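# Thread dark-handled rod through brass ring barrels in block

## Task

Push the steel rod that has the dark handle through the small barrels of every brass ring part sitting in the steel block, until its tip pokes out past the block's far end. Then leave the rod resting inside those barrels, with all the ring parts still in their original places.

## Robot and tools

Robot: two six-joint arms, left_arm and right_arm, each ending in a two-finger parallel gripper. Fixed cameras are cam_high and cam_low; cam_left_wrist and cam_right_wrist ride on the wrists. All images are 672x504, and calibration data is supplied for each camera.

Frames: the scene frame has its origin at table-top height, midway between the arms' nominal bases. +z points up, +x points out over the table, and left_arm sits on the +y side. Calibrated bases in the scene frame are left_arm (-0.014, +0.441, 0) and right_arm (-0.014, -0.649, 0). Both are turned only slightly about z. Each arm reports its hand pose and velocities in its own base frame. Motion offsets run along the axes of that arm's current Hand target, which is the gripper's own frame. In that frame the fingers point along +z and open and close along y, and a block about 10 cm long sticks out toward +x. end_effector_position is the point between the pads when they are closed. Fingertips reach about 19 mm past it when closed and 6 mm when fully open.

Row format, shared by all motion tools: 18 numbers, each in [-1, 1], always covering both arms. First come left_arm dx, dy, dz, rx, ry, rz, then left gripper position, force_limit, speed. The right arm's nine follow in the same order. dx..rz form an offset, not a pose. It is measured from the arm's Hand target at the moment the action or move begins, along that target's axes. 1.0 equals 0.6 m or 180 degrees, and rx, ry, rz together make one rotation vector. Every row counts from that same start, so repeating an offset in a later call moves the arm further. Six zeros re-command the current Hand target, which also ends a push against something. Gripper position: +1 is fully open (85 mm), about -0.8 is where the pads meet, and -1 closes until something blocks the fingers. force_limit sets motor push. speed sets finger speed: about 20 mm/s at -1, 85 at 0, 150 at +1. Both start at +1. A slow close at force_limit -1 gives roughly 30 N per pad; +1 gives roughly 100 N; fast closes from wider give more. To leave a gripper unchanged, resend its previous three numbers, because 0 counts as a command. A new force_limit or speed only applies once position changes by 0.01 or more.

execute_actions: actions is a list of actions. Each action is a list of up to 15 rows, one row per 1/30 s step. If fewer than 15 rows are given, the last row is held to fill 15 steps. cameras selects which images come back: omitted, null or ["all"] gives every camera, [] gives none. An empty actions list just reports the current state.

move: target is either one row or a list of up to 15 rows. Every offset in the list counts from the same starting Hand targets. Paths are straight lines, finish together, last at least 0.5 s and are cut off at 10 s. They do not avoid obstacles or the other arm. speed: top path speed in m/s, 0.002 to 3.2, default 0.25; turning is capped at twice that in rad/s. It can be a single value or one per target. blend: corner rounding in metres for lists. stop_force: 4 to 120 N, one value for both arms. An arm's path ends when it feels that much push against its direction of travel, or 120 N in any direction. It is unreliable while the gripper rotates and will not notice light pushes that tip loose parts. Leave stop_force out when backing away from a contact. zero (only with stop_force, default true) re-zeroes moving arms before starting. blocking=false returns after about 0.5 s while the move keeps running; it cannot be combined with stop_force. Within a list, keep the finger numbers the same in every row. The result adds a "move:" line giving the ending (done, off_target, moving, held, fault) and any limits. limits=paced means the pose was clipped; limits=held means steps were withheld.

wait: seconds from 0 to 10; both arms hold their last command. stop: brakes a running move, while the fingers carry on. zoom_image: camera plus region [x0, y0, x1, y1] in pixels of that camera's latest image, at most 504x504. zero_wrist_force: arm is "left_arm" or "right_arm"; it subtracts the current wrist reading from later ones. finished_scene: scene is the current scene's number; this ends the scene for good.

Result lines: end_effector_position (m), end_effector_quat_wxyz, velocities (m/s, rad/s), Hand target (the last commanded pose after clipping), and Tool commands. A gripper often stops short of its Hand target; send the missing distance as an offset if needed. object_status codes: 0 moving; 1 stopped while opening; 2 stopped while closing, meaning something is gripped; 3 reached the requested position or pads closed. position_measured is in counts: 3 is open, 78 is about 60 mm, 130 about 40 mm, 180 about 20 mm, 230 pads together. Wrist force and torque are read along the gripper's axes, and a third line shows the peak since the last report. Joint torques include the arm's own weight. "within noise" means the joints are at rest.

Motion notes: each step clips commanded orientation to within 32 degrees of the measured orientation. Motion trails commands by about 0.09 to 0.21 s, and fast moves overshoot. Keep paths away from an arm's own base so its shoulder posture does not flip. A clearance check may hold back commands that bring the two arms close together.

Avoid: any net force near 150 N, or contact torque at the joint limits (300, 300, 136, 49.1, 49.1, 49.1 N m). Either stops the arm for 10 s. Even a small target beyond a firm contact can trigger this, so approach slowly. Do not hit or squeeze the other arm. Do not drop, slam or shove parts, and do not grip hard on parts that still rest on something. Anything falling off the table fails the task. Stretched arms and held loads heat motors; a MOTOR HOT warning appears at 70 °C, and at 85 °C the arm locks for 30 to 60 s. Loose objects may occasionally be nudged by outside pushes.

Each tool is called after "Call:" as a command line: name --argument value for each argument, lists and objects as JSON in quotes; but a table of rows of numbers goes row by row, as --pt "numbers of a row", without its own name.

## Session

Call:
execute_actions --actions '[]' --cameras '["all"]'

Scene clock: 0.00 s.
left_arm: end_effector_position=(+1.0576, -0.2058, +0.3504) position_measured=3 object_status=3 end_effector_quat_wxyz=(-0.226, +0.859, -0.277, +0.366) | right_arm: end_effector_position=(+1.0710, +0.5386, +0.1888) position_measured=3 object_status=3 end_effector_quat_wxyz=(+0.083, +0.920, -0.355, +0.144)
Joint positions: left_arm=[-0.496 -1.101 1.611 -2.821 -1.022 -2.795] | right_arm=[3.832 -2.488 -0.821 -1.407 1.236 -1.714]
Joint velocities: within noise
Joint torques (N m): no reading
Wrist force (N): no reading
Wrist torque (N m): no reading
Wrist force, peak (N): no reading
Hand target: left_arm +1.0576, -0.2058, +0.3504; -0.226, +0.859, -0.277, +0.366 | right_arm +1.0710, +0.5386, +0.1888; +0.083, +0.920, -0.355, +0.144
Tool commands: left_gripper/position=+1.0 left_gripper/force_limit=+1.0 left_gripper/speed=+1.0 right_gripper/position=+1.0 right_gripper/force_limit=+1.0 right_gripper/speed=+1.0
camera_calibration:
cam_left_wrist: T_world_to_cam=[[-0.284564, -0.753707, -0.592409, 0.364633], [-0.825904, 0.506496, -0.247678, 1.07663], [0.48673, 0.418793, -0.76662, -0.0325642], [0, 0, 0, 1]] pos_world=[1.0088, -0.256843, 0.457705]
cam_right_wrist: T_world_to_cam=[[-0.702918, -0.710491, 0.0333047, 1.14198], [-0.708863, 0.70362, 0.0493204, 0.387207], [-0.0584755, 0.0110598, -0.998228, 0.379659], [0, 0, 0, 1]] pos_world=[1.09939, 0.53472, 0.321856]

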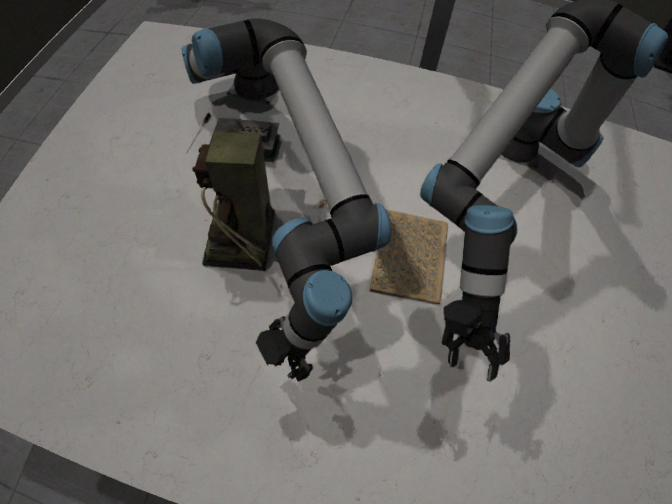

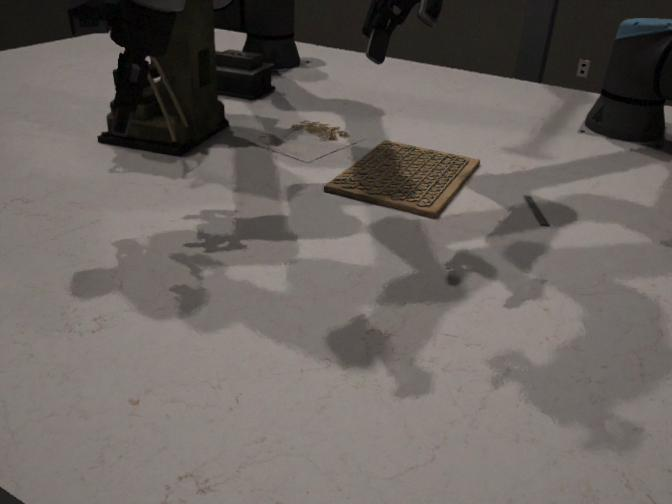

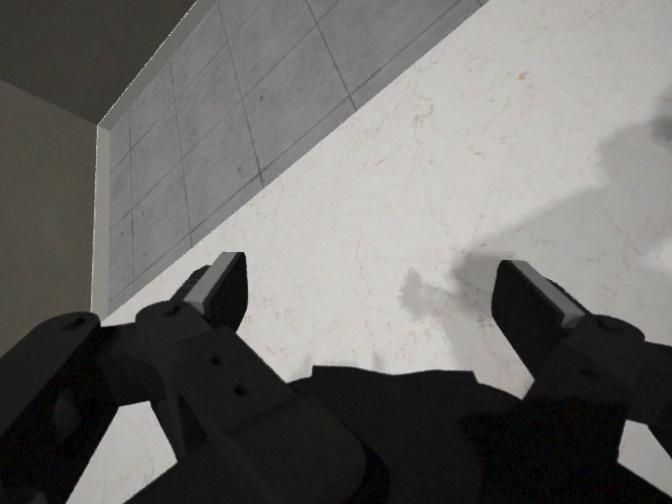

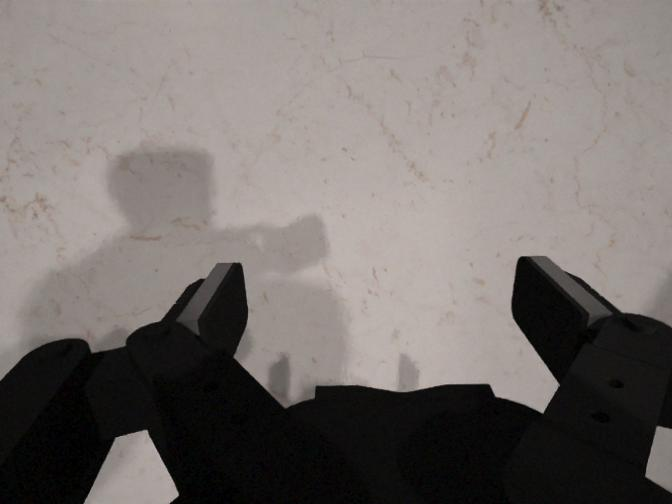

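Call:
zoom_image --camera "cam_high" --region '[160, 90, 300, 195]'

Call:
zoom_image --camera "cam_low" --region '[190, 20, 330, 125]'

Scaled by 3.600.

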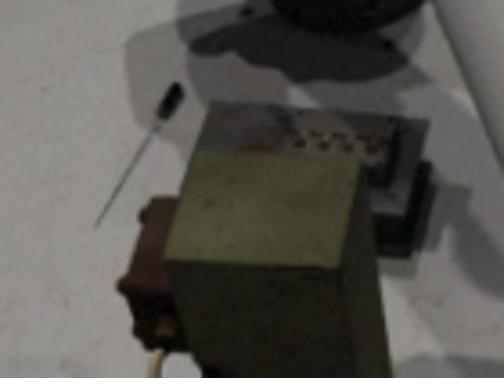

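Scaled by 3.600.

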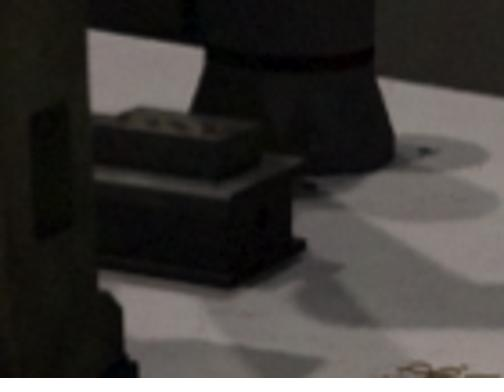

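Call:
move --pt "-0.2684 -0.1149 -0.239 0 0 0 1 1 1 -0.2175 0.4070 -0.5137 0.0272 -0.0471 -0.1161 1 1 1" --pt "-0.5368 -0.2297 -0.478 0 0 0 1 1 1 -0.4382 0.9752 -0.5590 0.0543 -0.0942 -0.2322 1 1 1" --blend '[0.1, 0]' --speed 0.4 --cameras '["cam_right_wrist", "cam_high"]'

Scene clock: 218.07 s.
left_arm: end_effector_position=(+0.6980, +0.0505, +0.4500) position_measured=3 object_status=3 end_effector_quat_wxyz=(-0.226, +0.859, -0.277, +0.366) | right_arm: end_effector_position=(+0.4203, +0.3598, +0.4505) position_measured=3 object_status=3 end_effector_quat_wxyz=(+0.000, +1.000, +0.000, +0.000)
Joint positions: left_arm=[-0.372 -1.829 2.242 -2.775 -1.108 -2.693] | right_arm=[4.17 -1.298 -1.907 -1.508 1.571 -2.114]
Joint velocities: within noise
Joint torques (N m): left_arm=[9.2 -34.01 -33.15 -3.39 -1.38 3.36] | right_arm=[13.67 37.56 45.17 0.78 3.87 2.24]
Wrist force (N): left_arm=[-0.4 -0.1 -0.6] | right_arm=[-0.4 -0.2 -0.4]
Wrist torque (N m): left_arm=[0.00 0.09 -0.03] | right_arm=[0.00 0.09 -0.34]
Wrist force, peak (N): left_arm=[-1.8 -0.2 -2.0] | right_arm=[-2.9 1.5 -0.5]
Hand target: left_arm +0.6979, +0.0506, +0.4500; -0.226, +0.859, -0.277, +0.366 | right_arm +0.4202, +0.3598, +0.4506; +0.000, +1.000, +0.000, +0.000
Off the commanded pose: left_arm 0.000 m, 0 deg | right_arm 0.000 m, 0 deg.
move: done
camera_calibration:
cam_right_wrist: T_world_to_cam=[[-0.0391367, -0.999223, -0.00461011, 0.390785], [-0.927263, 0.0345982, 0.372809, 0.225684], [-0.372359, 0.0188653, -0.927897, 0.702258], [0, 0, 0, 1]] pos_world=[0.486055, 0.369425, 0.569288]
Images, in order (width x height): cam_high 672x504, cam_right_wrist 672x504.

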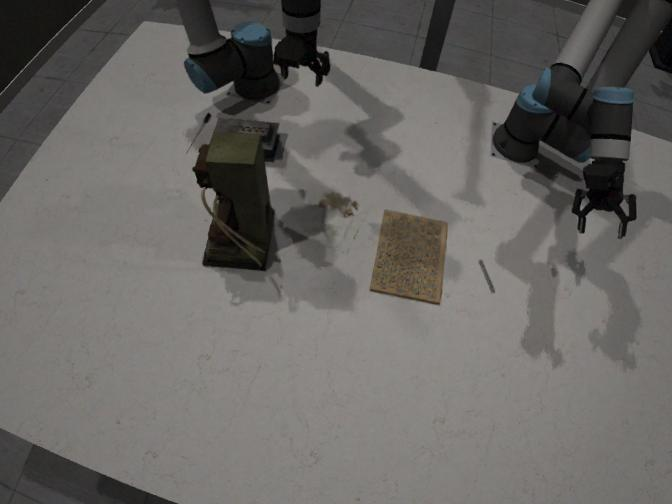

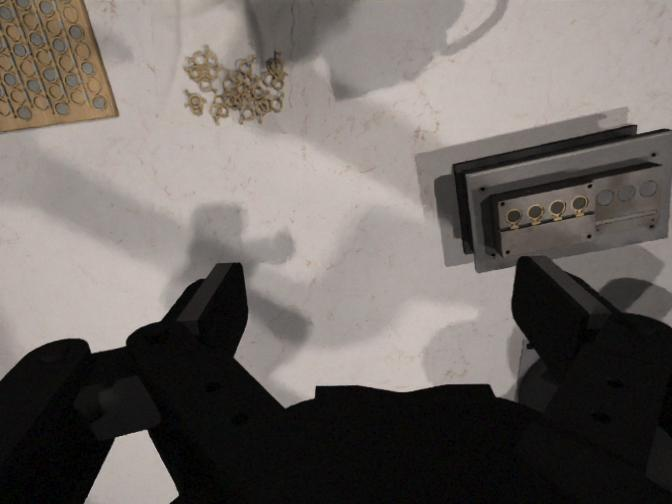

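Call:
zoom_image --camera "cam_right_wrist" --region '[450, 120, 672, 275]'

Call:
zoom_image --camera "cam_right_wrist" --region '[480, 180, 610, 265]'

Scaled by 2.270.

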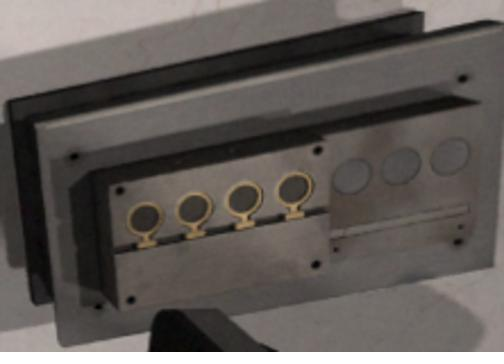

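Scaled by 3.877.

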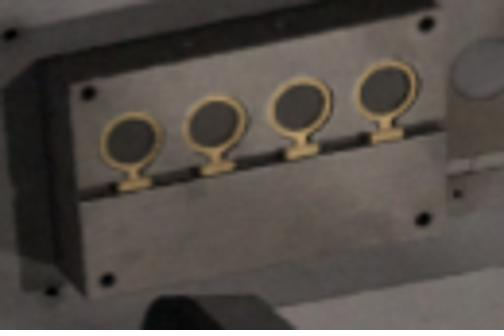

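Call:
move --pt "0 0 0 0 0 0 1 1 1 -0.1 0.5167 0.15 0 0 0 1 1 1" --pt "0 0 0 0 0 0 1 1 1 -0.15 0.85 0.4167 0 0 0 1 1 1" --blend '[0.08, 0]' --speed 0.35 --cameras '["cam_right_wrist"]'

Scene clock: 249.13 s.
left_arm: end_effector_position=(+0.6979, +0.0506, +0.4500) position_measured=3 object_status=3 end_effector_quat_wxyz=(-0.226, +0.859, -0.277, +0.366) | right_arm: end_effector_position=(+0.3304, -0.1505, +0.2011) position_measured=3 object_status=3 end_effector_quat_wxyz=(+0.001, +1.000, +0.000, +0.000)
Joint positions: left_arm=[-0.372 -1.829 2.242 -2.775 -1.108 -2.693] | right_arm=[3.215 -0.996 -2.521 -1.195 1.57 -3.068]
Joint velocities: within noise
Joint torques (N m): left_arm=[5.73 -34.24 -44.7 -6.49 0 3.28] | right_arm=[-13.13 -21.93 55.47 9.66 3.92 -1.79]
Wrist force (N): left_arm=[0.0 -0.5 -0.3] | right_arm=[-1.1 0.1 0.0]
Wrist torque (N m): left_arm=[-0.06 0.03 -0.04] | right_arm=[0.07 0.19 -0.29]
Wrist force, peak (N): left_arm=[-0.4 0.3 -1.0] | right_arm=[-2.2 2.5 1.6]
Hand target: left_arm +0.6979, +0.0506, +0.4500; -0.226, +0.859, -0.277, +0.366 | right_arm +0.3304, -0.1505, +0.2011; +0.000, +1.000, +0.000, +0.000
Off the commanded pose: left_arm 0.000 m, 0 deg | right_arm 0.000 m, 0 deg.
move: done
camera_calibration:
cam_right_wrist: T_world_to_cam=[[-0.0390994, -0.999225, -0.00451746, -0.123831], [-0.927264, 0.0345982, 0.372805, 0.252959], [-0.37236, 0.0187654, -0.927899, 0.446979], [0, 0, 0, 1]] pos_world=[0.396155, -0.140874, 0.319888]
Images, in order (width x height): cam_right_wrist 672x504.

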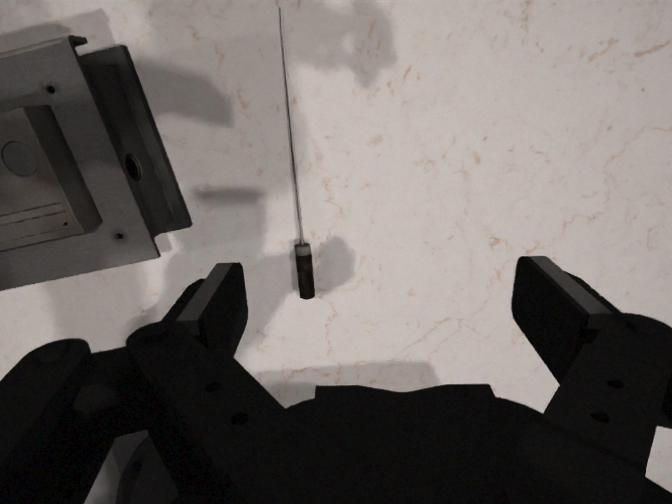

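Call:
zoom_image --camera "cam_right_wrist" --region '[270, 225, 340, 310]'

Call:
zoom_image --camera "cam_right_wrist" --region '[255, 0, 315, 60]'

Scaled by 5.929.

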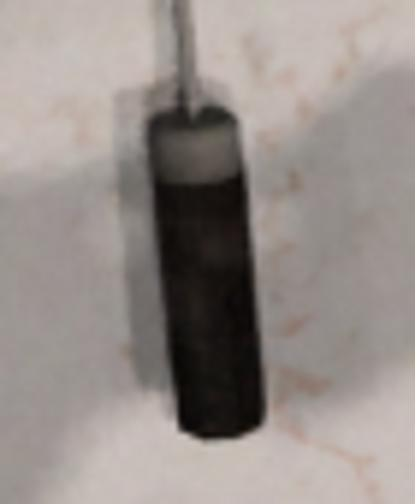

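Scaled by 8.400.

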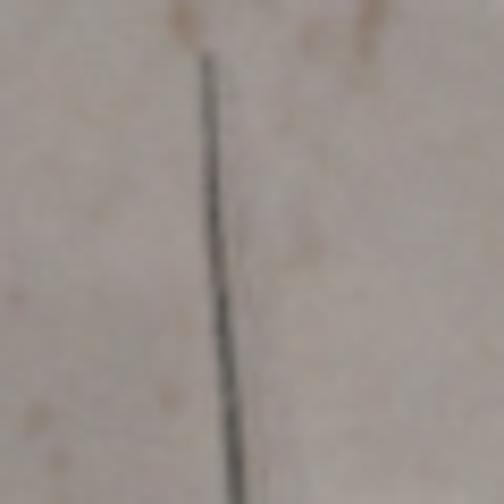

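Call:
move --pt "0 0 0 0 0 0 1 1 1 -0.124 -0.0725 0.1685 0 -0.05556 -0.0061 -0.2 -1 -1" --pt "0 0 0 0 0 0 1 1 1 -0.124 -0.0725 0.26 0 -0.05556 -0.0061 -0.2 -1 -1" --blend '[0.01, 0]' --speed '[0.2, 0.1]' --cameras '["cam_right_wrist"]'

Scene clock: 292.83 s.
left_arm: end_effector_position=(+0.6979, +0.0506, +0.4500) position_measured=3 object_status=3 end_effector_quat_wxyz=(-0.226, +0.859, -0.277, +0.366) | right_arm: end_effector_position=(+0.2559, -0.1072, +0.0451) position_measured=154 object_status=0 end_effector_quat_wxyz=(+0.001, +0.996, +0.010, -0.087)
Joint positions: left_arm=[-0.372 -1.829 2.242 -2.775 -1.108 -2.693] | right_arm=[3.375 -1.123 -2.765 -0.996 1.608 -2.931]
Joint velocities: within noise
Joint torques (N m): left_arm=[1.77 -34.07 -56.04 -6.66 0.68 2.78] | right_arm=[-8.78 -20.16 34.62 8.11 3.72 -2.25]
Wrist force (N): left_arm=[-0.1 -0.1 -0.6] | right_arm=[-1.6 -0.4 0.0]
Wrist torque (N m): left_arm=[0.00 0.05 -0.04] | right_arm=[0.10 0.30 -0.34]
Wrist force, peak (N): left_arm=[-0.6 0.2 -1.2] | right_arm=[-2.4 -0.7 0.7]
Hand target: left_arm +0.6979, +0.0506, +0.4500; -0.226, +0.859, -0.277, +0.366 | right_arm +0.2559, -0.1072, +0.0451; +0.001, +0.996, +0.010, -0.087
Off the commanded pose: left_arm 0.000 m, 0 deg | right_arm 0.000 m, 0 deg.
move: done
camera_calibration:
cam_right_wrist: T_world_to_cam=[[-0.0204019, -0.999792, 0.000701883, -0.0893034], [-0.84892, 0.017694, 0.528226, 0.211738], [-0.528128, 0.0101809, -0.849104, 0.309008], [0, 0, 0, 1]] pos_world=[0.341122, -0.0961773, 0.150597]
Images, in order (width x height): cam_right_wrist 672x504.

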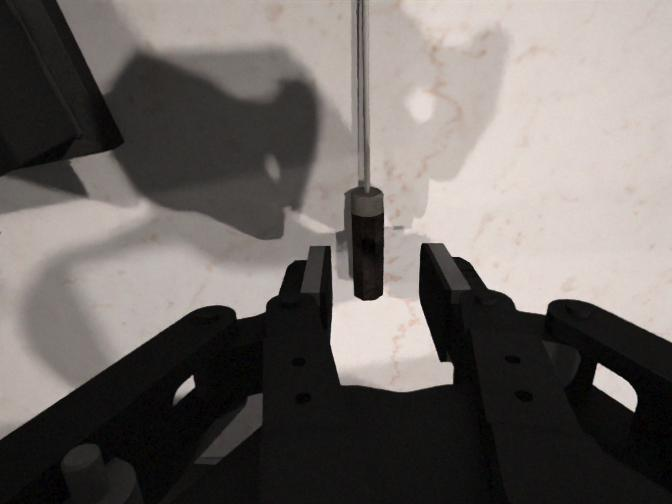

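Call:
move --target '[0,0,0,0,0,0,1,1,1,0.00654,-0.001,0.0371,0,0,0,-0.2,-1,-1]' --speed 0.03 --stop_force 5 --cameras '["cam_right_wrist"]'

Scene clock: 306.37 s.
left_arm: end_effector_position=(+0.6979, +0.0506, +0.4500) position_measured=3 object_status=3 end_effector_quat_wxyz=(-0.226, +0.859, -0.277, +0.366) | right_arm: end_effector_position=(+0.2559, -0.1066, +0.0225) position_measured=154 object_status=3 end_effector_quat_wxyz=(+0.001, +0.996, +0.010, -0.087)
Joint positions: left_arm=[-0.372 -1.829 2.242 -2.775 -1.108 -2.693] | right_arm=[3.377 -1.196 -2.793 -0.894 1.609 -2.929]
Joint velocities: within noise
Joint torques (N m): left_arm=[-1.53 -33.07 -55.18 -6.58 0.85 2.53] | right_arm=[-7.87 -17.56 29.46 8.8 3.91 -1.73]
Wrist force (N): left_arm=[-0.4 -0.4 -0.3] | right_arm=[-1.8 -0.2 -0.7]
Wrist torque (N m): left_arm=[-0.06 0.09 -0.03] | right_arm=[0.18 0.38 -0.31]
Wrist force, peak (N): left_arm=[-0.8 -0.2 -1.1] | right_arm=[-2.0 -0.3 -0.5]
Hand target: left_arm +0.6979, +0.0506, +0.4500; -0.226, +0.859, -0.277, +0.366 | right_arm +0.2559, -0.1066, +0.0225; +0.001, +0.996, +0.010, -0.087
Off the commanded pose: left_arm 0.000 m, 0 deg | right_arm 0.000 m, 0 deg.
move: done
camera_calibration:
cam_right_wrist: T_world_to_cam=[[-0.0204019, -0.999792, 0.000701883, -0.0885898], [-0.84892, 0.017694, 0.528226, 0.223579], [-0.528128, 0.0101809, -0.849104, 0.289758], [0, 0, 0, 1]] pos_world=[0.341022, -0.0954773, 0.127997]
Images, in order (width x height): cam_right_wrist 672x504.

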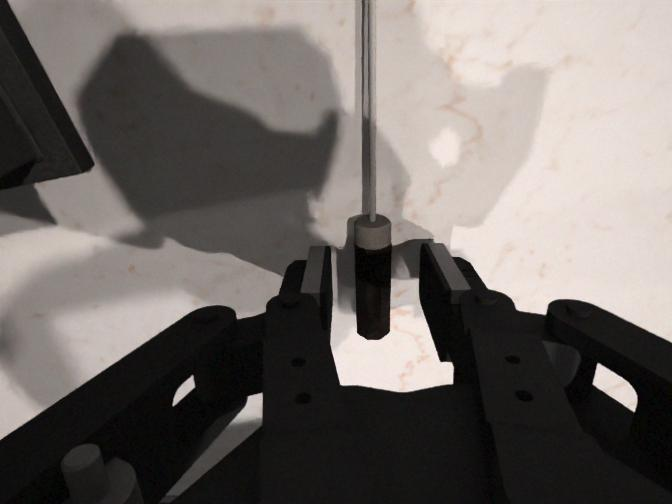

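Call:
move --target '[0,0,0,0,0,0,1,1,1,0,0,0,0,0,0,-1,-1,-1]' --speed 0.05 --cameras '["cam_right_wrist"]'

Scene clock: 317.30 s.
left_arm: end_effector_position=(+0.6979, +0.0506, +0.4500) position_measured=3 object_status=3 end_effector_quat_wxyz=(-0.226, +0.859, -0.277, +0.366) | right_arm: end_effector_position=(+0.2559, -0.1066, +0.0225) position_measured=201 object_status=2 end_effector_quat_wxyz=(+0.001, +0.996, +0.010, -0.087)
Joint positions: left_arm=[-0.372 -1.829 2.242 -2.775 -1.108 -2.693] | right_arm=[3.377 -1.196 -2.793 -0.894 1.609 -2.929]
Joint velocities: within noise
Joint torques (N m): left_arm=[-3.56 -31.54 -54.9 -6.66 0.84 2.13] | right_arm=[-8.62 -15.88 37.03 4.83 3.49 -1.68]
Wrist force (N): left_arm=[-0.3 0.3 -0.8] | right_arm=[-2.4 -0.2 -1.6]
Wrist torque (N m): left_arm=[0.07 0.09 -0.03] | right_arm=[0.20 0.38 -0.31]
Wrist force, peak (N): left_arm=[-0.1 -0.1 -1.2] | right_arm=[-2.4 -0.2 -1.6]
Hand target: left_arm +0.6979, +0.0506, +0.4500; -0.226, +0.859, -0.277, +0.366 | right_arm +0.2559, -0.1066, +0.0225; +0.001, +0.996, +0.010, -0.087
Off the commanded pose: left_arm 0.000 m, 0 deg | right_arm 0.000 m, 0 deg.
move: done
camera_calibration:
cam_right_wrist: T_world_to_cam=[[-0.0204019, -0.999792, 0.000701883, -0.0885898], [-0.84892, 0.017694, 0.528226, 0.223579], [-0.528128, 0.0101809, -0.849104, 0.289758], [0, 0, 0, 1]] pos_world=[0.341022, -0.0954773, 0.127997]
Images, in order (width x height): cam_right_wrist 672x504.

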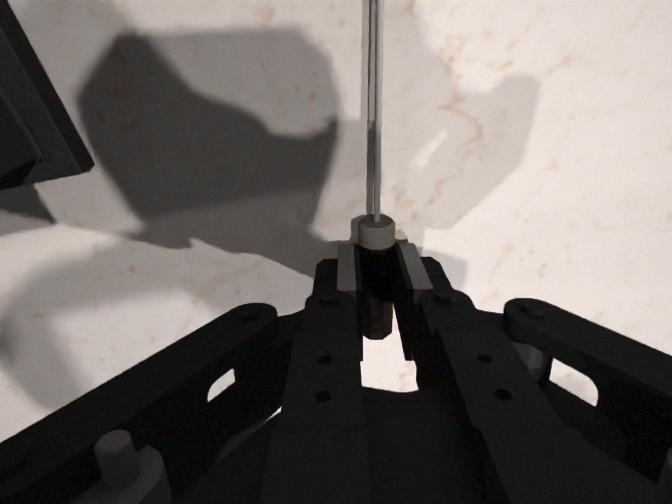

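Call:
move --pt "0 0 0 0 0 0 1 1 1 -0.07233 0 -0.41033 0 0 0 -1 -1 -1" --pt "0 0 0 0 0 0 1 1 1 0.03989 -0.22521 -0.5105 0.0579 0 0.3283 -1 -1 -1" --pt "0 0 0 0 0 0 1 1 1 0.01412 -0.59245 -0.50597 0.0785 0 0.4453 -1 -1 -1" --pt "0 0 0 0 0 0 1 1 1 0.02212 -0.90845 -0.13505 0.0785 0 0.4453 -1 -1 -1" --blend '[0.04, 0.06, 0.08, 0]' --speed '[0.2, 0.3, 0.3, 0.25]' --cameras '["cam_right_wrist", "cam_high"]'

Scene clock: 353.87 s.
left_arm: end_effector_position=(+0.6979, +0.0506, +0.4500) position_measured=3 object_status=3 end_effector_quat_wxyz=(-0.226, +0.859, -0.277, +0.366) | right_arm: end_effector_position=(+0.2723, +0.4388, +0.1004) position_measured=201 object_status=2 end_effector_quat_wxyz=(-0.056, +0.762, -0.642, -0.067)
Joint positions: left_arm=[-0.372 -1.829 2.242 -2.775 -1.108 -2.693] | right_arm=[4.459 -1.496 -2.5 -0.557 1.643 -0.417]
Joint velocities: within noise
Joint torques (N m): left_arm=[-6.22 -32.4 -53.72 -6.58 0.85 1.55] | right_arm=[12.24 10.51 43.72 10.02 -2.28 2.32]
Wrist force (N): left_arm=[-0.3 0.1 -0.6] | right_arm=[-1.0 -0.1 -0.5]
Wrist torque (N m): left_arm=[0.02 0.08 -0.03] | right_arm=[0.20 0.21 -0.21]
Wrist force, peak (N): left_arm=[-0.2 0.1 -1.2] | right_arm=[-2.6 0.2 -1.5]
Hand target: left_arm +0.6979, +0.0506, +0.4500; -0.226, +0.859, -0.277, +0.366 | right_arm +0.2723, +0.4389, +0.1003; -0.056, +0.762, -0.642, -0.067
Off the commanded pose: left_arm 0.000 m, 0 deg | right_arm 0.000 m, 0 deg.
move: done
camera_calibration:
cam_right_wrist: T_world_to_cam=[[-0.991576, -0.129514, 0.00177685, 0.339392], [-0.109025, 0.841954, 0.528419, -0.376458], [-0.0699338, 0.523774, -0.848982, 0.00891732], [0, 0, 0, 1]] pos_world=[0.296114, 0.356246, 0.205895]
Images, in order (width x height): cam_high 672x504, cam_right_wrist 672x504.

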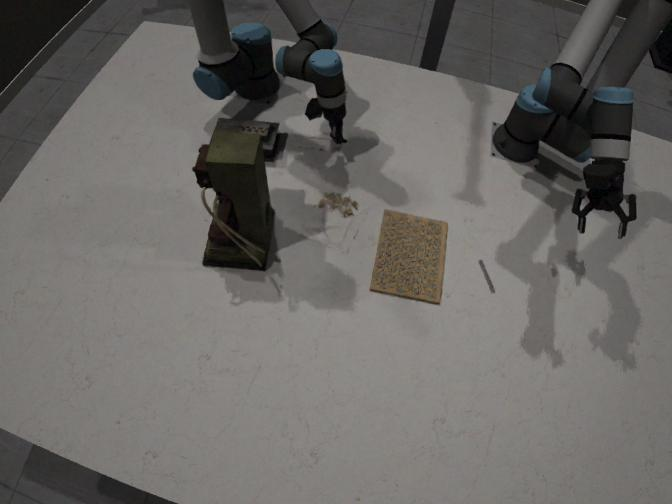

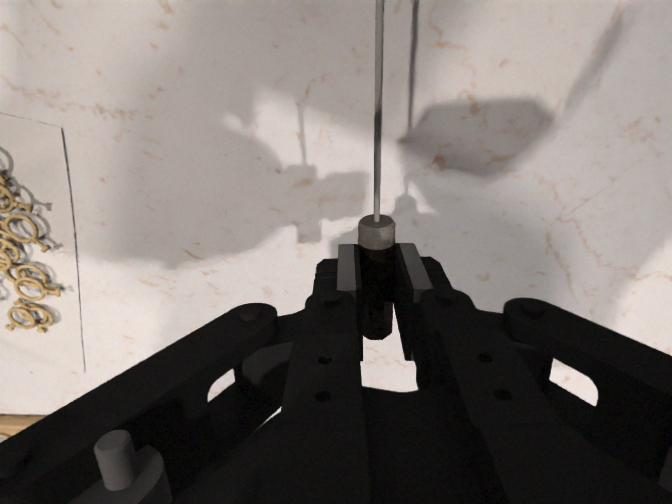

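Call:
move --target '[0,0,0,0,0,0,1,1,1,0.01892,0,0.10734,0,0,0,-1,-1,-1]' --speed 0.12 --cameras '[]'

Call:
move --target '[0,0,0,0,0,0,1,1,1,0.00382,0,0.02167,0,0,0,-1,-1,-1]' --speed 0.015 --stop_force 4 --cameras '["cam_right_wrist"]'

Scene clock: 362.90 s.
left_arm: end_effector_position=(+0.6979, +0.0506, +0.4500) position_measured=3 object_status=3 end_effector_quat_wxyz=(-0.226, +0.859, -0.277, +0.366) | right_arm: end_effector_position=(+0.2723, +0.4389, +0.0350) position_measured=201 object_status=2 end_effector_quat_wxyz=(-0.056, +0.762, -0.642, -0.067)
Joint positions: left_arm=[-0.372 -1.829 2.242 -2.775 -1.108 -2.693] | right_arm=[4.459 -1.646 -2.547 -0.359 1.643 -0.417]
Joint velocities: within noise
Joint torques (N m): left_arm=[-6.24 -32.05 -52.81 -6.61 0.72 1.28] | right_arm=[-9.73 14.18 21.25 9.39 3.37 -1.74]
Wrist force (N): left_arm=[-0.5 -0.1 -0.3] | right_arm=[-1.0 -0.4 0.0]
Wrist torque (N m): left_arm=[0.01 0.10 -0.03] | right_arm=[0.15 0.23 -0.23]
Wrist force, peak (N): left_arm=[0.2 0.0 -1.1] | right_arm=[-1.7 -0.1 -1.8]
Hand target: left_arm +0.6979, +0.0506, +0.4500; -0.226, +0.859, -0.277, +0.366 | right_arm +0.2723, +0.4389, +0.0349; -0.056, +0.762, -0.642, -0.067
Off the commanded pose: left_arm 0.000 m, 0 deg | right_arm 0.000 m, 0 deg.
move: done
No camera images: "cameras" was empty.

Scene clock: 364.50 s.
left_arm: end_effector_position=(+0.6979, +0.0506, +0.4500) position_measured=3 object_status=3 end_effector_quat_wxyz=(-0.226, +0.859, -0.277, +0.366) | right_arm: end_effector_position=(+0.2723, +0.4389, +0.0219) position_measured=201 object_status=2 end_effector_quat_wxyz=(-0.056, +0.762, -0.642, -0.067)
Joint positions: left_arm=[-0.372 -1.829 2.242 -2.775 -1.108 -2.693] | right_arm=[4.459 -1.68 -2.554 -0.319 1.643 -0.417]
Joint velocities: within noise
Joint torques (N m): left_arm=[-6.01 -31.92 -52.43 -6.55 0.78 1.07] | right_arm=[-7.93 48.21 22.48 1.43 3.39 -0.5]
Wrist force (N): left_arm=[0.0 0.1 -0.7] | right_arm=[-0.9 1.2 -5.6]
Wrist torque (N m): left_arm=[0.04 0.04 -0.03] | right_arm=[0.15 0.29 -0.23]
Wrist force, peak (N): left_arm=[-0.7 -0.2 -0.6] | right_arm=[-0.8 1.2 -5.9]
Hand target: left_arm +0.6979, +0.0506, +0.4500; -0.226, +0.859, -0.277, +0.366 | right_arm +0.2723, +0.4389, +0.0220; -0.056, +0.762, -0.642, -0.067
Off the commanded pose: left_arm 0.000 m, 0 deg | right_arm 0.000 m, 0 deg.
move: contact (right_arm)
camera_calibration:
cam_right_wrist: T_world_to_cam=[[-0.991577, -0.129509, 0.00179489, 0.339541], [-0.109016, 0.842, 0.528348, -0.335124], [-0.0699369, 0.523702, -0.849026, -0.0576626], [0, 0, 0, 1]] pos_world=[0.296114, 0.356346, 0.127496]
Images, in order (width x height): cam_right_wrist 672x504.

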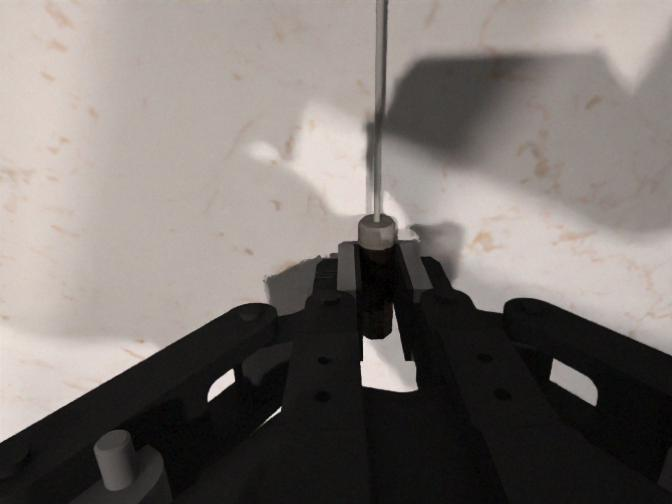

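Call:
move --target '[0,0,0,0,0,0,1,1,1,0,0,0,0,0,0,-0.2,-1,-1]' --speed 0.05 --cameras '[]'

Call:
move --pt "0 0 0 0 0 0 1 1 1 -0.0347 0 -0.19697 0 0 0 -0.2 -1 -1" --pt "0 0 0 0 0 0 1 1 1 -0.17477 -0.0002 -0.15195 0 0.4222 0 -0.2 -1 -1" --pt "0 0 0 0 0 0 1 1 1 -0.1528 -0.0002 -0.02737 0 0.4222 0 -0.2 -1 -1" --blend '[0.02, 0.02, 0]' --speed '[0.1, 0.3, 0.1]' --cameras '["cam_right_wrist"]'

Scene clock: 440.83 s.
left_arm: end_effector_position=(+0.6979, +0.0506, +0.4500) position_measured=3 object_status=3 end_effector_quat_wxyz=(-0.226, +0.859, -0.277, +0.366) | right_arm: end_effector_position=(+0.2723, +0.4389, +0.0220) position_measured=154 object_status=0 end_effector_quat_wxyz=(-0.056, +0.762, -0.642, -0.067)
Joint positions: left_arm=[-0.372 -1.829 2.242 -2.775 -1.108 -2.693] | right_arm=[4.459 -1.679 -2.554 -0.319 1.643 -0.417]
Joint velocities: within noise
Joint torques (N m): left_arm=[-5.7 -32.89 -51.75 -6.69 0.68 0.86] | right_arm=[-7.55 47.5 31.7 5.12 3.37 -0.6]
Wrist force (N): left_arm=[0.0 -0.3 -0.2] | right_arm=[-0.6 -0.3 -0.3]
Wrist torque (N m): left_arm=[-0.03 0.04 -0.04] | right_arm=[0.14 0.17 -0.25]
Wrist force, peak (N): left_arm=[-0.5 -0.5 -1.1] | right_arm=[-0.7 1.0 -5.9]
Hand target: left_arm +0.6979, +0.0506, +0.4500; -0.226, +0.859, -0.277, +0.366 | right_arm +0.2723, +0.4389, +0.0220; -0.056, +0.762, -0.642, -0.067
Off the commanded pose: left_arm 0.000 m, 0 deg | right_arm 0.000 m, 0 deg.
move: done
No camera images: "cameras" was empty.

Scene clock: 445.47 s.
left_arm: end_effector_position=(+0.6979, +0.0506, +0.4500) position_measured=3 object_status=3 end_effector_quat_wxyz=(-0.226, +0.859, -0.277, +0.366) | right_arm: end_effector_position=(+0.2576, +0.5251, +0.0542) position_measured=154 object_status=3 end_effector_quat_wxyz=(+0.351, +0.641, -0.541, +0.416)
Joint positions: left_arm=[-0.372 -1.829 2.242 -2.775 -1.108 -2.693] | right_arm=[4.662 -2.164 -1.778 -1.913 1.37 -0.091]
Joint velocities: within noise
Joint torques (N m): left_arm=[-5.24 -31.37 -51.11 -6.7 0.69 0.7] | right_arm=[5.53 57.19 24.29 4.04 2.98 1.07]
Wrist force (N): left_arm=[-0.2 -0.3 -0.3] | right_arm=[1.4 1.3 2.0]
Wrist torque (N m): left_arm=[-0.02 0.08 -0.03] | right_arm=[0.30 -0.23 -0.26]
Wrist force, peak (N): left_arm=[-0.6 0.0 -1.1] | right_arm=[1.8 1.1 2.3]
Hand target: left_arm +0.6979, +0.0506, +0.4500; -0.226, +0.859, -0.277, +0.366 | right_arm +0.2576, +0.5251, +0.0541; +0.351, +0.641, -0.541, +0.416
Off the commanded pose: left_arm 0.000 m, 0 deg | right_arm 0.000 m, 0 deg.
move: done
camera_calibration:
cam_right_wrist: T_world_to_cam=[[-0.986677, -0.158133, -0.0382353, 0.352022], [-0.0874125, 0.713504, -0.695177, -0.298071], [0.137211, -0.682573, -0.717821, 0.496483], [0, 0, 0, 1]] pos_world=[0.253154, 0.607227, 0.162633]
Images, in order (width x height): cam_right_wrist 672x504.

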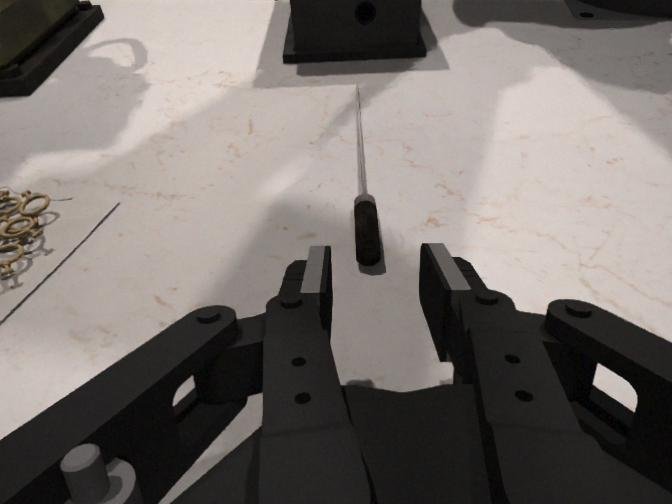

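Call:
zoom_image --camera "cam_right_wrist" --region '[330, 180, 400, 275]'

Call:
zoom_image --camera "cam_right_wrist" --region '[335, 75, 385, 125]'

Scaled by 5.305.

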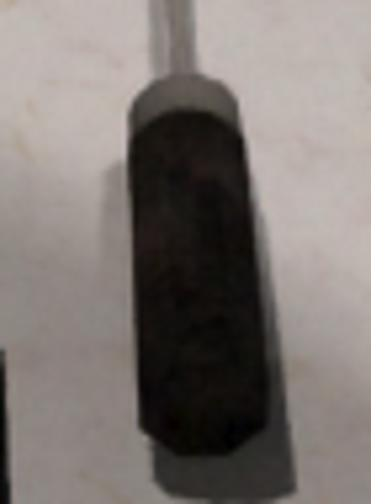

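Scaled by 10.080.

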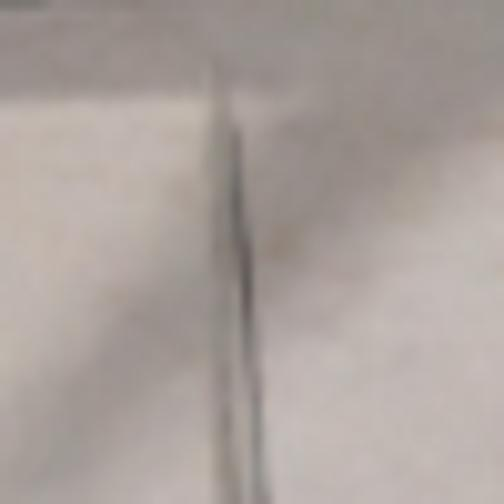

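Call:
move --target '[0,0,0,0,0,0,1,1,1,0.0009,0.0021,0.0771,0,0,0,-0.2,-1,-1]' --speed 0.1 --cameras '["cam_right_wrist"]'

Call:
zoom_image --camera "cam_right_wrist" --region '[290, 180, 460, 310]'

Scene clock: 481.87 s.
left_arm: end_effector_position=(+0.6979, +0.0506, +0.4500) position_measured=3 object_status=3 end_effector_quat_wxyz=(-0.226, +0.859, -0.277, +0.366) | right_arm: end_effector_position=(+0.2635, +0.4831, +0.0358) position_measured=154 object_status=3 end_effector_quat_wxyz=(+0.351, +0.641, -0.541, +0.416)
Joint positions: left_arm=[-0.372 -1.829 2.242 -2.775 -1.108 -2.693] | right_arm=[4.651 -2.142 -1.867 -1.845 1.36 -0.096]
Joint velocities: within noise
Joint torques (N m): left_arm=[-5.96 -30.78 -50.62 -6.77 0.71 0.17] | right_arm=[-10.04 87.96 21.53 4.08 -2.78 -2.37]
Wrist force (N): left_arm=[-0.4 -0.1 -0.2] | right_arm=[2.2 1.0 1.8]
Wrist torque (N m): left_arm=[0.01 0.10 -0.03] | right_arm=[0.24 -0.32 -0.34]
Wrist force, peak (N): left_arm=[-0.5 -0.7 -0.8] | right_arm=[1.9 1.5 2.8]
Hand target: left_arm +0.6979, +0.0506, +0.4500; -0.226, +0.859, -0.277, +0.366 | right_arm +0.2636, +0.4830, +0.0358; +0.351, +0.641, -0.541, +0.416
Off the commanded pose: left_arm 0.000 m, 0 deg | right_arm 0.000 m, 0 deg.
move: done
camera_calibration:
cam_right_wrist: T_world_to_cam=[[-0.986677, -0.158133, -0.0382353, 0.350514], [-0.0874125, 0.713504, -0.695177, -0.280451], [0.137211, -0.682573, -0.717821, 0.453866], [0, 0, 0, 1]] pos_world=[0.259054, 0.565327, 0.144233]
Images, in order (width x height): cam_right_wrist 672x504.

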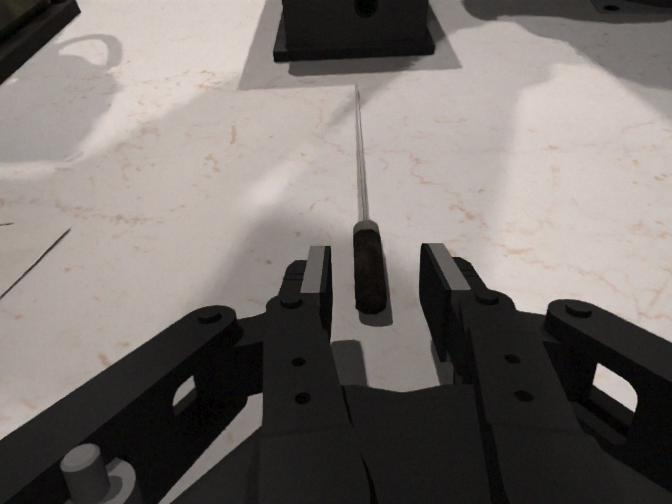

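Scaled by 2.965.

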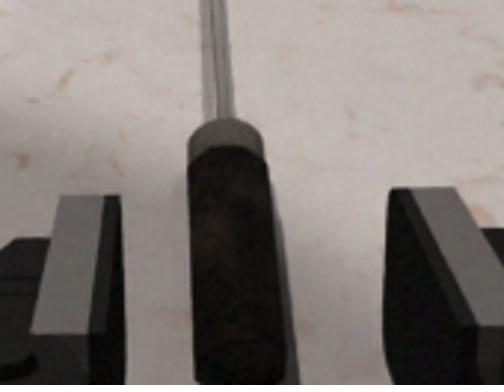

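Call:
move --target '[0,0,0,0,0,0,1,1,1,-0.0005,0,0.0752,0,0,0,-0.2,-1,-1]' --speed 0.05 --stop_force 5 --cameras '["cam_right_wrist"]'

Call:
zoom_image --camera "cam_right_wrist" --region '[290, 60, 460, 400]'

Scene clock: 498.67 s.
left_arm: end_effector_position=(+0.6979, +0.0506, +0.4500) position_measured=3 object_status=3 end_effector_quat_wxyz=(-0.226, +0.859, -0.277, +0.366) | right_arm: end_effector_position=(+0.2705, +0.4425, +0.0171) position_measured=154 object_status=3 end_effector_quat_wxyz=(+0.351, +0.641, -0.541, +0.416)
Joint positions: left_arm=[-0.372 -1.829 2.242 -2.775 -1.108 -2.693] | right_arm=[4.638 -2.126 -1.949 -1.776 1.348 -0.102]
Joint velocities: within noise
Joint torques (N m): left_arm=[-4.45 -31.04 -50.03 -6.7 0.48 -0.05] | right_arm=[-9.65 85.48 20.09 3.33 -2.73 -2.25]
Wrist force (N): left_arm=[-0.3 -0.2 0.2] | right_arm=[1.3 1.1 1.6]
Wrist torque (N m): left_arm=[-0.02 0.09 -0.03] | right_arm=[0.27 -0.19 -0.37]
Wrist force, peak (N): left_arm=[-0.5 -0.4 -0.8] | right_arm=[1.7 1.3 2.3]
Hand target: left_arm +0.6979, +0.0506, +0.4500; -0.226, +0.859, -0.277, +0.366 | right_arm +0.2705, +0.4425, +0.0171; +0.351, +0.641, -0.541, +0.416
Off the commanded pose: left_arm 0.000 m, 0 deg | right_arm 0.000 m, 0 deg.
move: done
camera_calibration:
cam_right_wrist: T_world_to_cam=[[-0.986677, -0.158133, -0.0382353, 0.350286], [-0.0874125, 0.713504, -0.695177, -0.263871], [0.137211, -0.682573, -0.717821, 0.411769], [0, 0, 0, 1]] pos_world=[0.266054, 0.524727, 0.125533]
Images, in order (width x height): cam_right_wrist 672x504.

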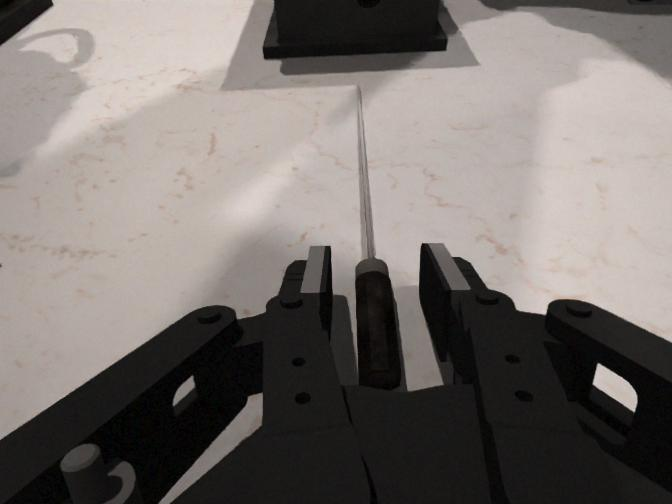

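Scaled by 1.482.

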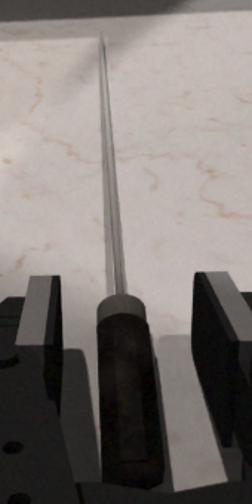

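Call:
move --target '[0,0,0,0,0,0,1,1,1,0,0,0,0,0,0,-1,-1,-1]' --speed 0.05 --cameras '["cam_right_wrist"]'

Call:
zoom_image --camera "cam_right_wrist" --region '[335, 60, 395, 120]'

Scene clock: 519.17 s.
left_arm: end_effector_position=(+0.6979, +0.0506, +0.4500) position_measured=3 object_status=3 end_effector_quat_wxyz=(-0.226, +0.859, -0.277, +0.366) | right_arm: end_effector_position=(+0.2705, +0.4425, +0.0171) position_measured=201 object_status=2 end_effector_quat_wxyz=(+0.351, +0.641, -0.541, +0.416)
Joint positions: left_arm=[-0.372 -1.829 2.242 -2.775 -1.108 -2.693] | right_arm=[4.638 -2.126 -1.949 -1.776 1.348 -0.102]
Joint velocities: within noise
Joint torques (N m): left_arm=[-5.65 -30.85 -49.23 -6.8 0.56 0.07] | right_arm=[-8.45 84.23 26.75 -0.54 -2.13 -2.09]
Wrist force (N): left_arm=[-0.1 -0.2 -0.8] | right_arm=[1.7 1.3 1.5]
Wrist torque (N m): left_arm=[-0.02 0.05 -0.03] | right_arm=[0.30 -0.20 -0.37]
Wrist force, peak (N): left_arm=[-0.7 0.1 -0.9] | right_arm=[1.7 1.3 1.9]
Hand target: left_arm +0.6979, +0.0506, +0.4500; -0.226, +0.859, -0.277, +0.366 | right_arm +0.2705, +0.4425, +0.0171; +0.351, +0.641, -0.541, +0.416
Off the commanded pose: left_arm 0.000 m, 0 deg | right_arm 0.000 m, 0 deg.
move: done
camera_calibration:
cam_right_wrist: T_world_to_cam=[[-0.986677, -0.158133, -0.0382353, 0.350286], [-0.0874125, 0.713504, -0.695177, -0.263871], [0.137211, -0.682573, -0.717821, 0.411769], [0, 0, 0, 1]] pos_world=[0.266054, 0.524727, 0.125533]
Images, in order (width x height): cam_right_wrist 672x504.

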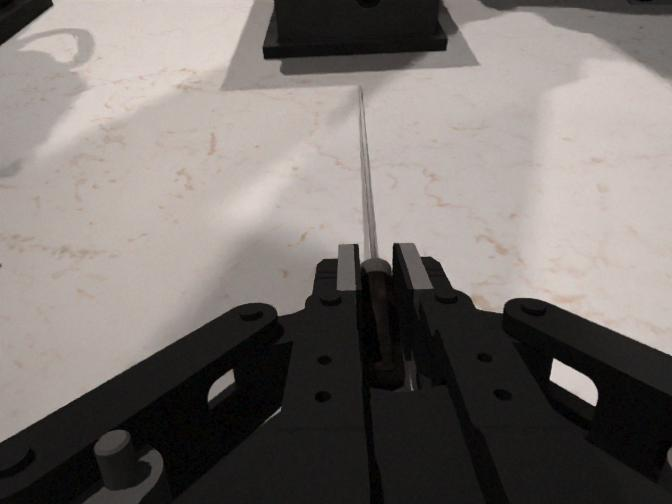

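Scaled by 8.400.

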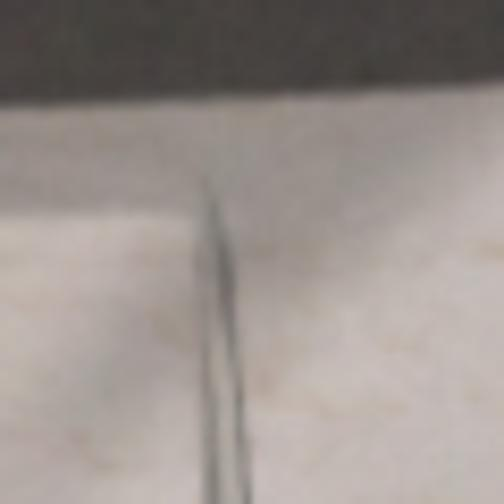

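Call:
move --target '[0,0,0,0,0,0,1,1,1,0.16443,0,-0.0732,0,0,0,-1,-1,-1]' --speed 0.08 --cameras '[]'

Call:
move --target '[0,0,0,0,0,0,1,1,1,0,0,0,0,0,0,-0.97,0.2,-1]' --speed 0.05 --cameras '["cam_right_wrist"]'

Call:
zoom_image --camera "cam_right_wrist" --region '[335, 60, 395, 120]'

Scene clock: 547.57 s.
left_arm: end_effector_position=(+0.6979, +0.0506, +0.4500) position_measured=3 object_status=3 end_effector_quat_wxyz=(-0.226, +0.859, -0.277, +0.366) | right_arm: end_effector_position=(+0.2706, +0.4424, +0.1250) position_measured=201 object_status=2 end_effector_quat_wxyz=(+0.351, +0.641, -0.541, +0.416)
Joint positions: left_arm=[-0.372 -1.829 2.242 -2.775 -1.108 -2.693] | right_arm=[4.638 -1.985 -1.912 -1.955 1.348 -0.102]
Joint velocities: within noise
Joint torques (N m): left_arm=[-4.53 -31.12 -48.88 -6.68 0.67 0.03] | right_arm=[-5.62 79.73 40.91 -4.81 -1.48 -1.37]
Wrist force (N): left_arm=[-0.2 -0.2 -0.2] | right_arm=[1.5 1.6 1.7]
Wrist torque (N m): left_arm=[-0.03 0.07 -0.03] | right_arm=[0.37 -0.19 -0.29]
Wrist force, peak (N): left_arm=[-0.3 -0.3 -1.1] | right_arm=[2.4 1.9 1.0]
Hand target: left_arm +0.6979, +0.0506, +0.4500; -0.226, +0.859, -0.277, +0.366 | right_arm +0.2706, +0.4425, +0.1251; +0.351, +0.641, -0.541, +0.416
Off the commanded pose: left_arm 0.000 m, 0 deg | right_arm 0.000 m, 0 deg.
move: done
No camera images: "cameras" was empty.

Scene clock: 548.07 s.
left_arm: end_effector_position=(+0.6979, +0.0506, +0.4500) position_measured=3 object_status=3 end_effector_quat_wxyz=(-0.226, +0.859, -0.277, +0.366) | right_arm: end_effector_position=(+0.2706, +0.4424, +0.1251) position_measured=204 object_status=0 end_effector_quat_wxyz=(+0.351, +0.641, -0.541, +0.416)
Joint positions: left_arm=[-0.372 -1.829 2.242 -2.775 -1.108 -2.693] | right_arm=[4.638 -1.985 -1.912 -1.955 1.348 -0.102]
Joint velocities: within noise
Joint torques (N m): left_arm=[-4.85 -31.01 -48.73 -6.62 0.4 -0.04] | right_arm=[0.58 80.56 39.64 -4.44 0.35 0.3]
Wrist force (N): left_arm=[-0.3 -0.3 -0.5] | right_arm=[1.6 1.6 1.4]
Wrist torque (N m): left_arm=[-0.03 0.09 -0.04] | right_arm=[0.35 -0.21 -0.29]
Wrist force, peak (N): left_arm=[-0.2 -0.2 -0.9] | right_arm=[1.8 1.8 1.3]
Hand target: left_arm +0.6979, +0.0506, +0.4500; -0.226, +0.859, -0.277, +0.366 | right_arm +0.2706, +0.4425, +0.1251; +0.351, +0.641, -0.541, +0.416
Off the commanded pose: left_arm 0.000 m, 0 deg | right_arm 0.000 m, 0 deg.
move: done
camera_calibration:
cam_right_wrist: T_world_to_cam=[[-0.986677, -0.158133, -0.0382353, 0.354399], [-0.0874125, 0.713504, -0.695177, -0.18872], [0.137211, -0.682573, -0.717821, 0.489226], [0, 0, 0, 1]] pos_world=[0.266054, 0.524627, 0.233533]
Images, in order (width x height): cam_right_wrist 672x504.

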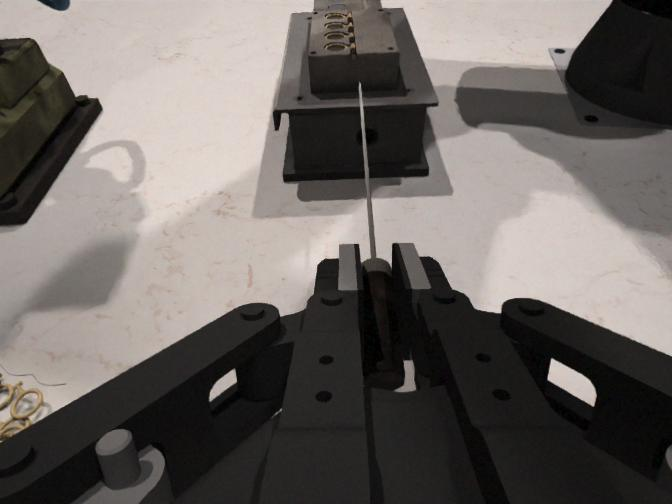

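Scaled by 8.400.

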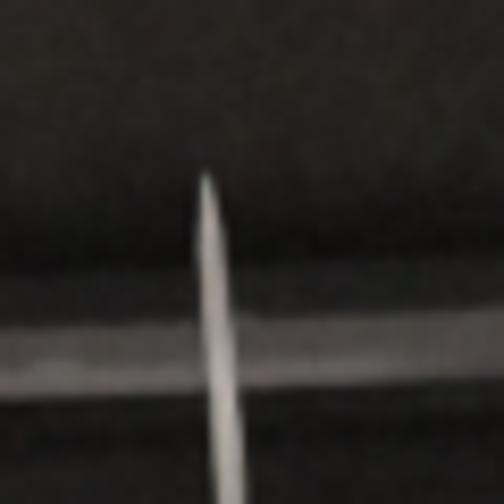

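Call:
move --target '[0,0,0,0,0,0,1,1,1,0.0186,-0.0019,0.07498,0,0.01056,0,-0.97,0.2,-1]' --speed 0.08 --cameras '["cam_right_wrist"]'

Call:
zoom_image --camera "cam_right_wrist" --region '[300, 20, 430, 140]'

Call:
zoom_image --camera "cam_right_wrist" --region '[335, 40, 385, 90]'

Scene clock: 572.67 s.
left_arm: end_effector_position=(+0.6979, +0.0506, +0.4500) position_measured=3 object_status=3 end_effector_quat_wxyz=(-0.226, +0.859, -0.277, +0.366) | right_arm: end_effector_position=(+0.2794, +0.3978, +0.1170) position_measured=204 object_status=2 end_effector_quat_wxyz=(+0.360, +0.634, -0.535, +0.427)
Joint positions: left_arm=[-0.372 -1.829 2.242 -2.775 -1.108 -2.693] | right_arm=[4.621 -1.962 -1.986 -1.936 1.329 -0.101]
Joint velocities: within noise
Joint torques (N m): left_arm=[-4.91 -30.07 -48.39 -6.77 0.55 0.14] | right_arm=[-11.26 78.37 23.94 3.49 -3.03 2.23]
Wrist force (N): left_arm=[0.1 -0.4 -0.3] | right_arm=[1.5 1.4 1.7]
Wrist torque (N m): left_arm=[-0.06 0.02 -0.04] | right_arm=[0.36 -0.20 -0.30]
Wrist force, peak (N): left_arm=[-0.4 -0.2 -1.0] | right_arm=[1.6 1.4 2.7]
Hand target: left_arm +0.6979, +0.0506, +0.4500; -0.226, +0.859, -0.277, +0.366 | right_arm +0.2794, +0.3977, +0.1170; +0.360, +0.634, -0.535, +0.427
Off the commanded pose: left_arm 0.000 m, 0 deg | right_arm 0.000 m, 0 deg.
move: done
camera_calibration:
cam_right_wrist: T_world_to_cam=[[-0.986466, -0.159385, -0.0384907, 0.356226], [-0.0835119, 0.690408, -0.718584, -0.150888], [0.141106, -0.705644, -0.694374, 0.456977], [0, 0, 0, 1]] pos_world=[0.274322, 0.483414, 0.222599]
Images, in order (width x height): cam_right_wrist 672x504.

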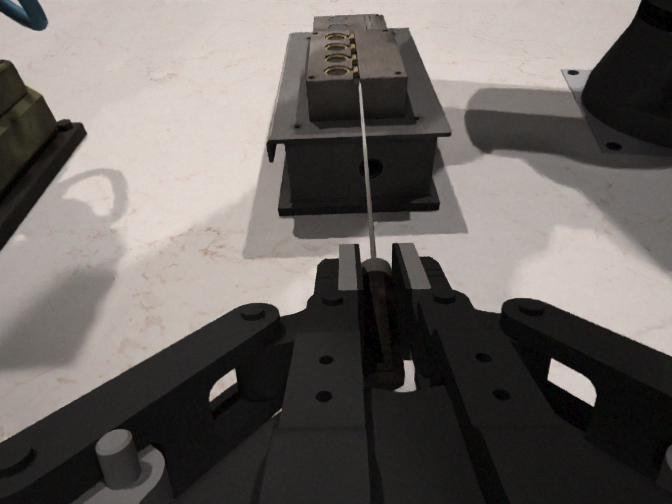

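Scaled by 3.877.

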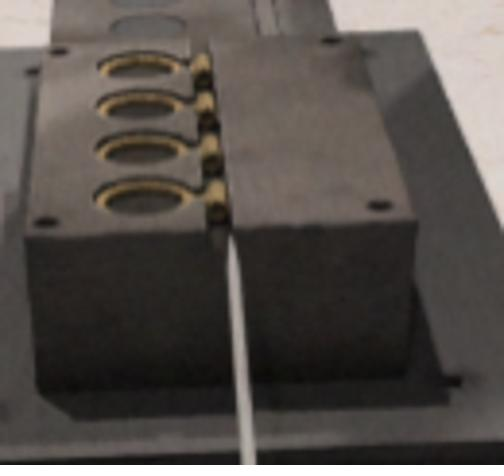

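Scaled by 10.080.

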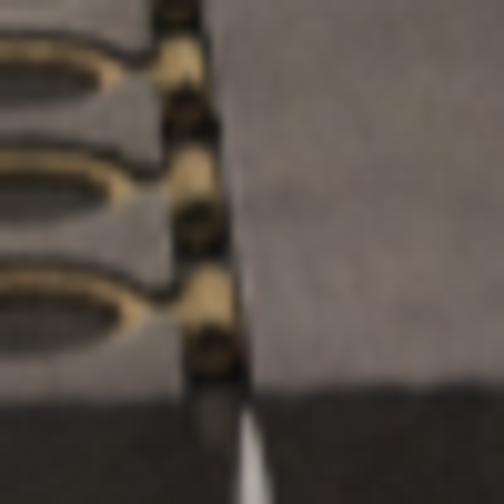

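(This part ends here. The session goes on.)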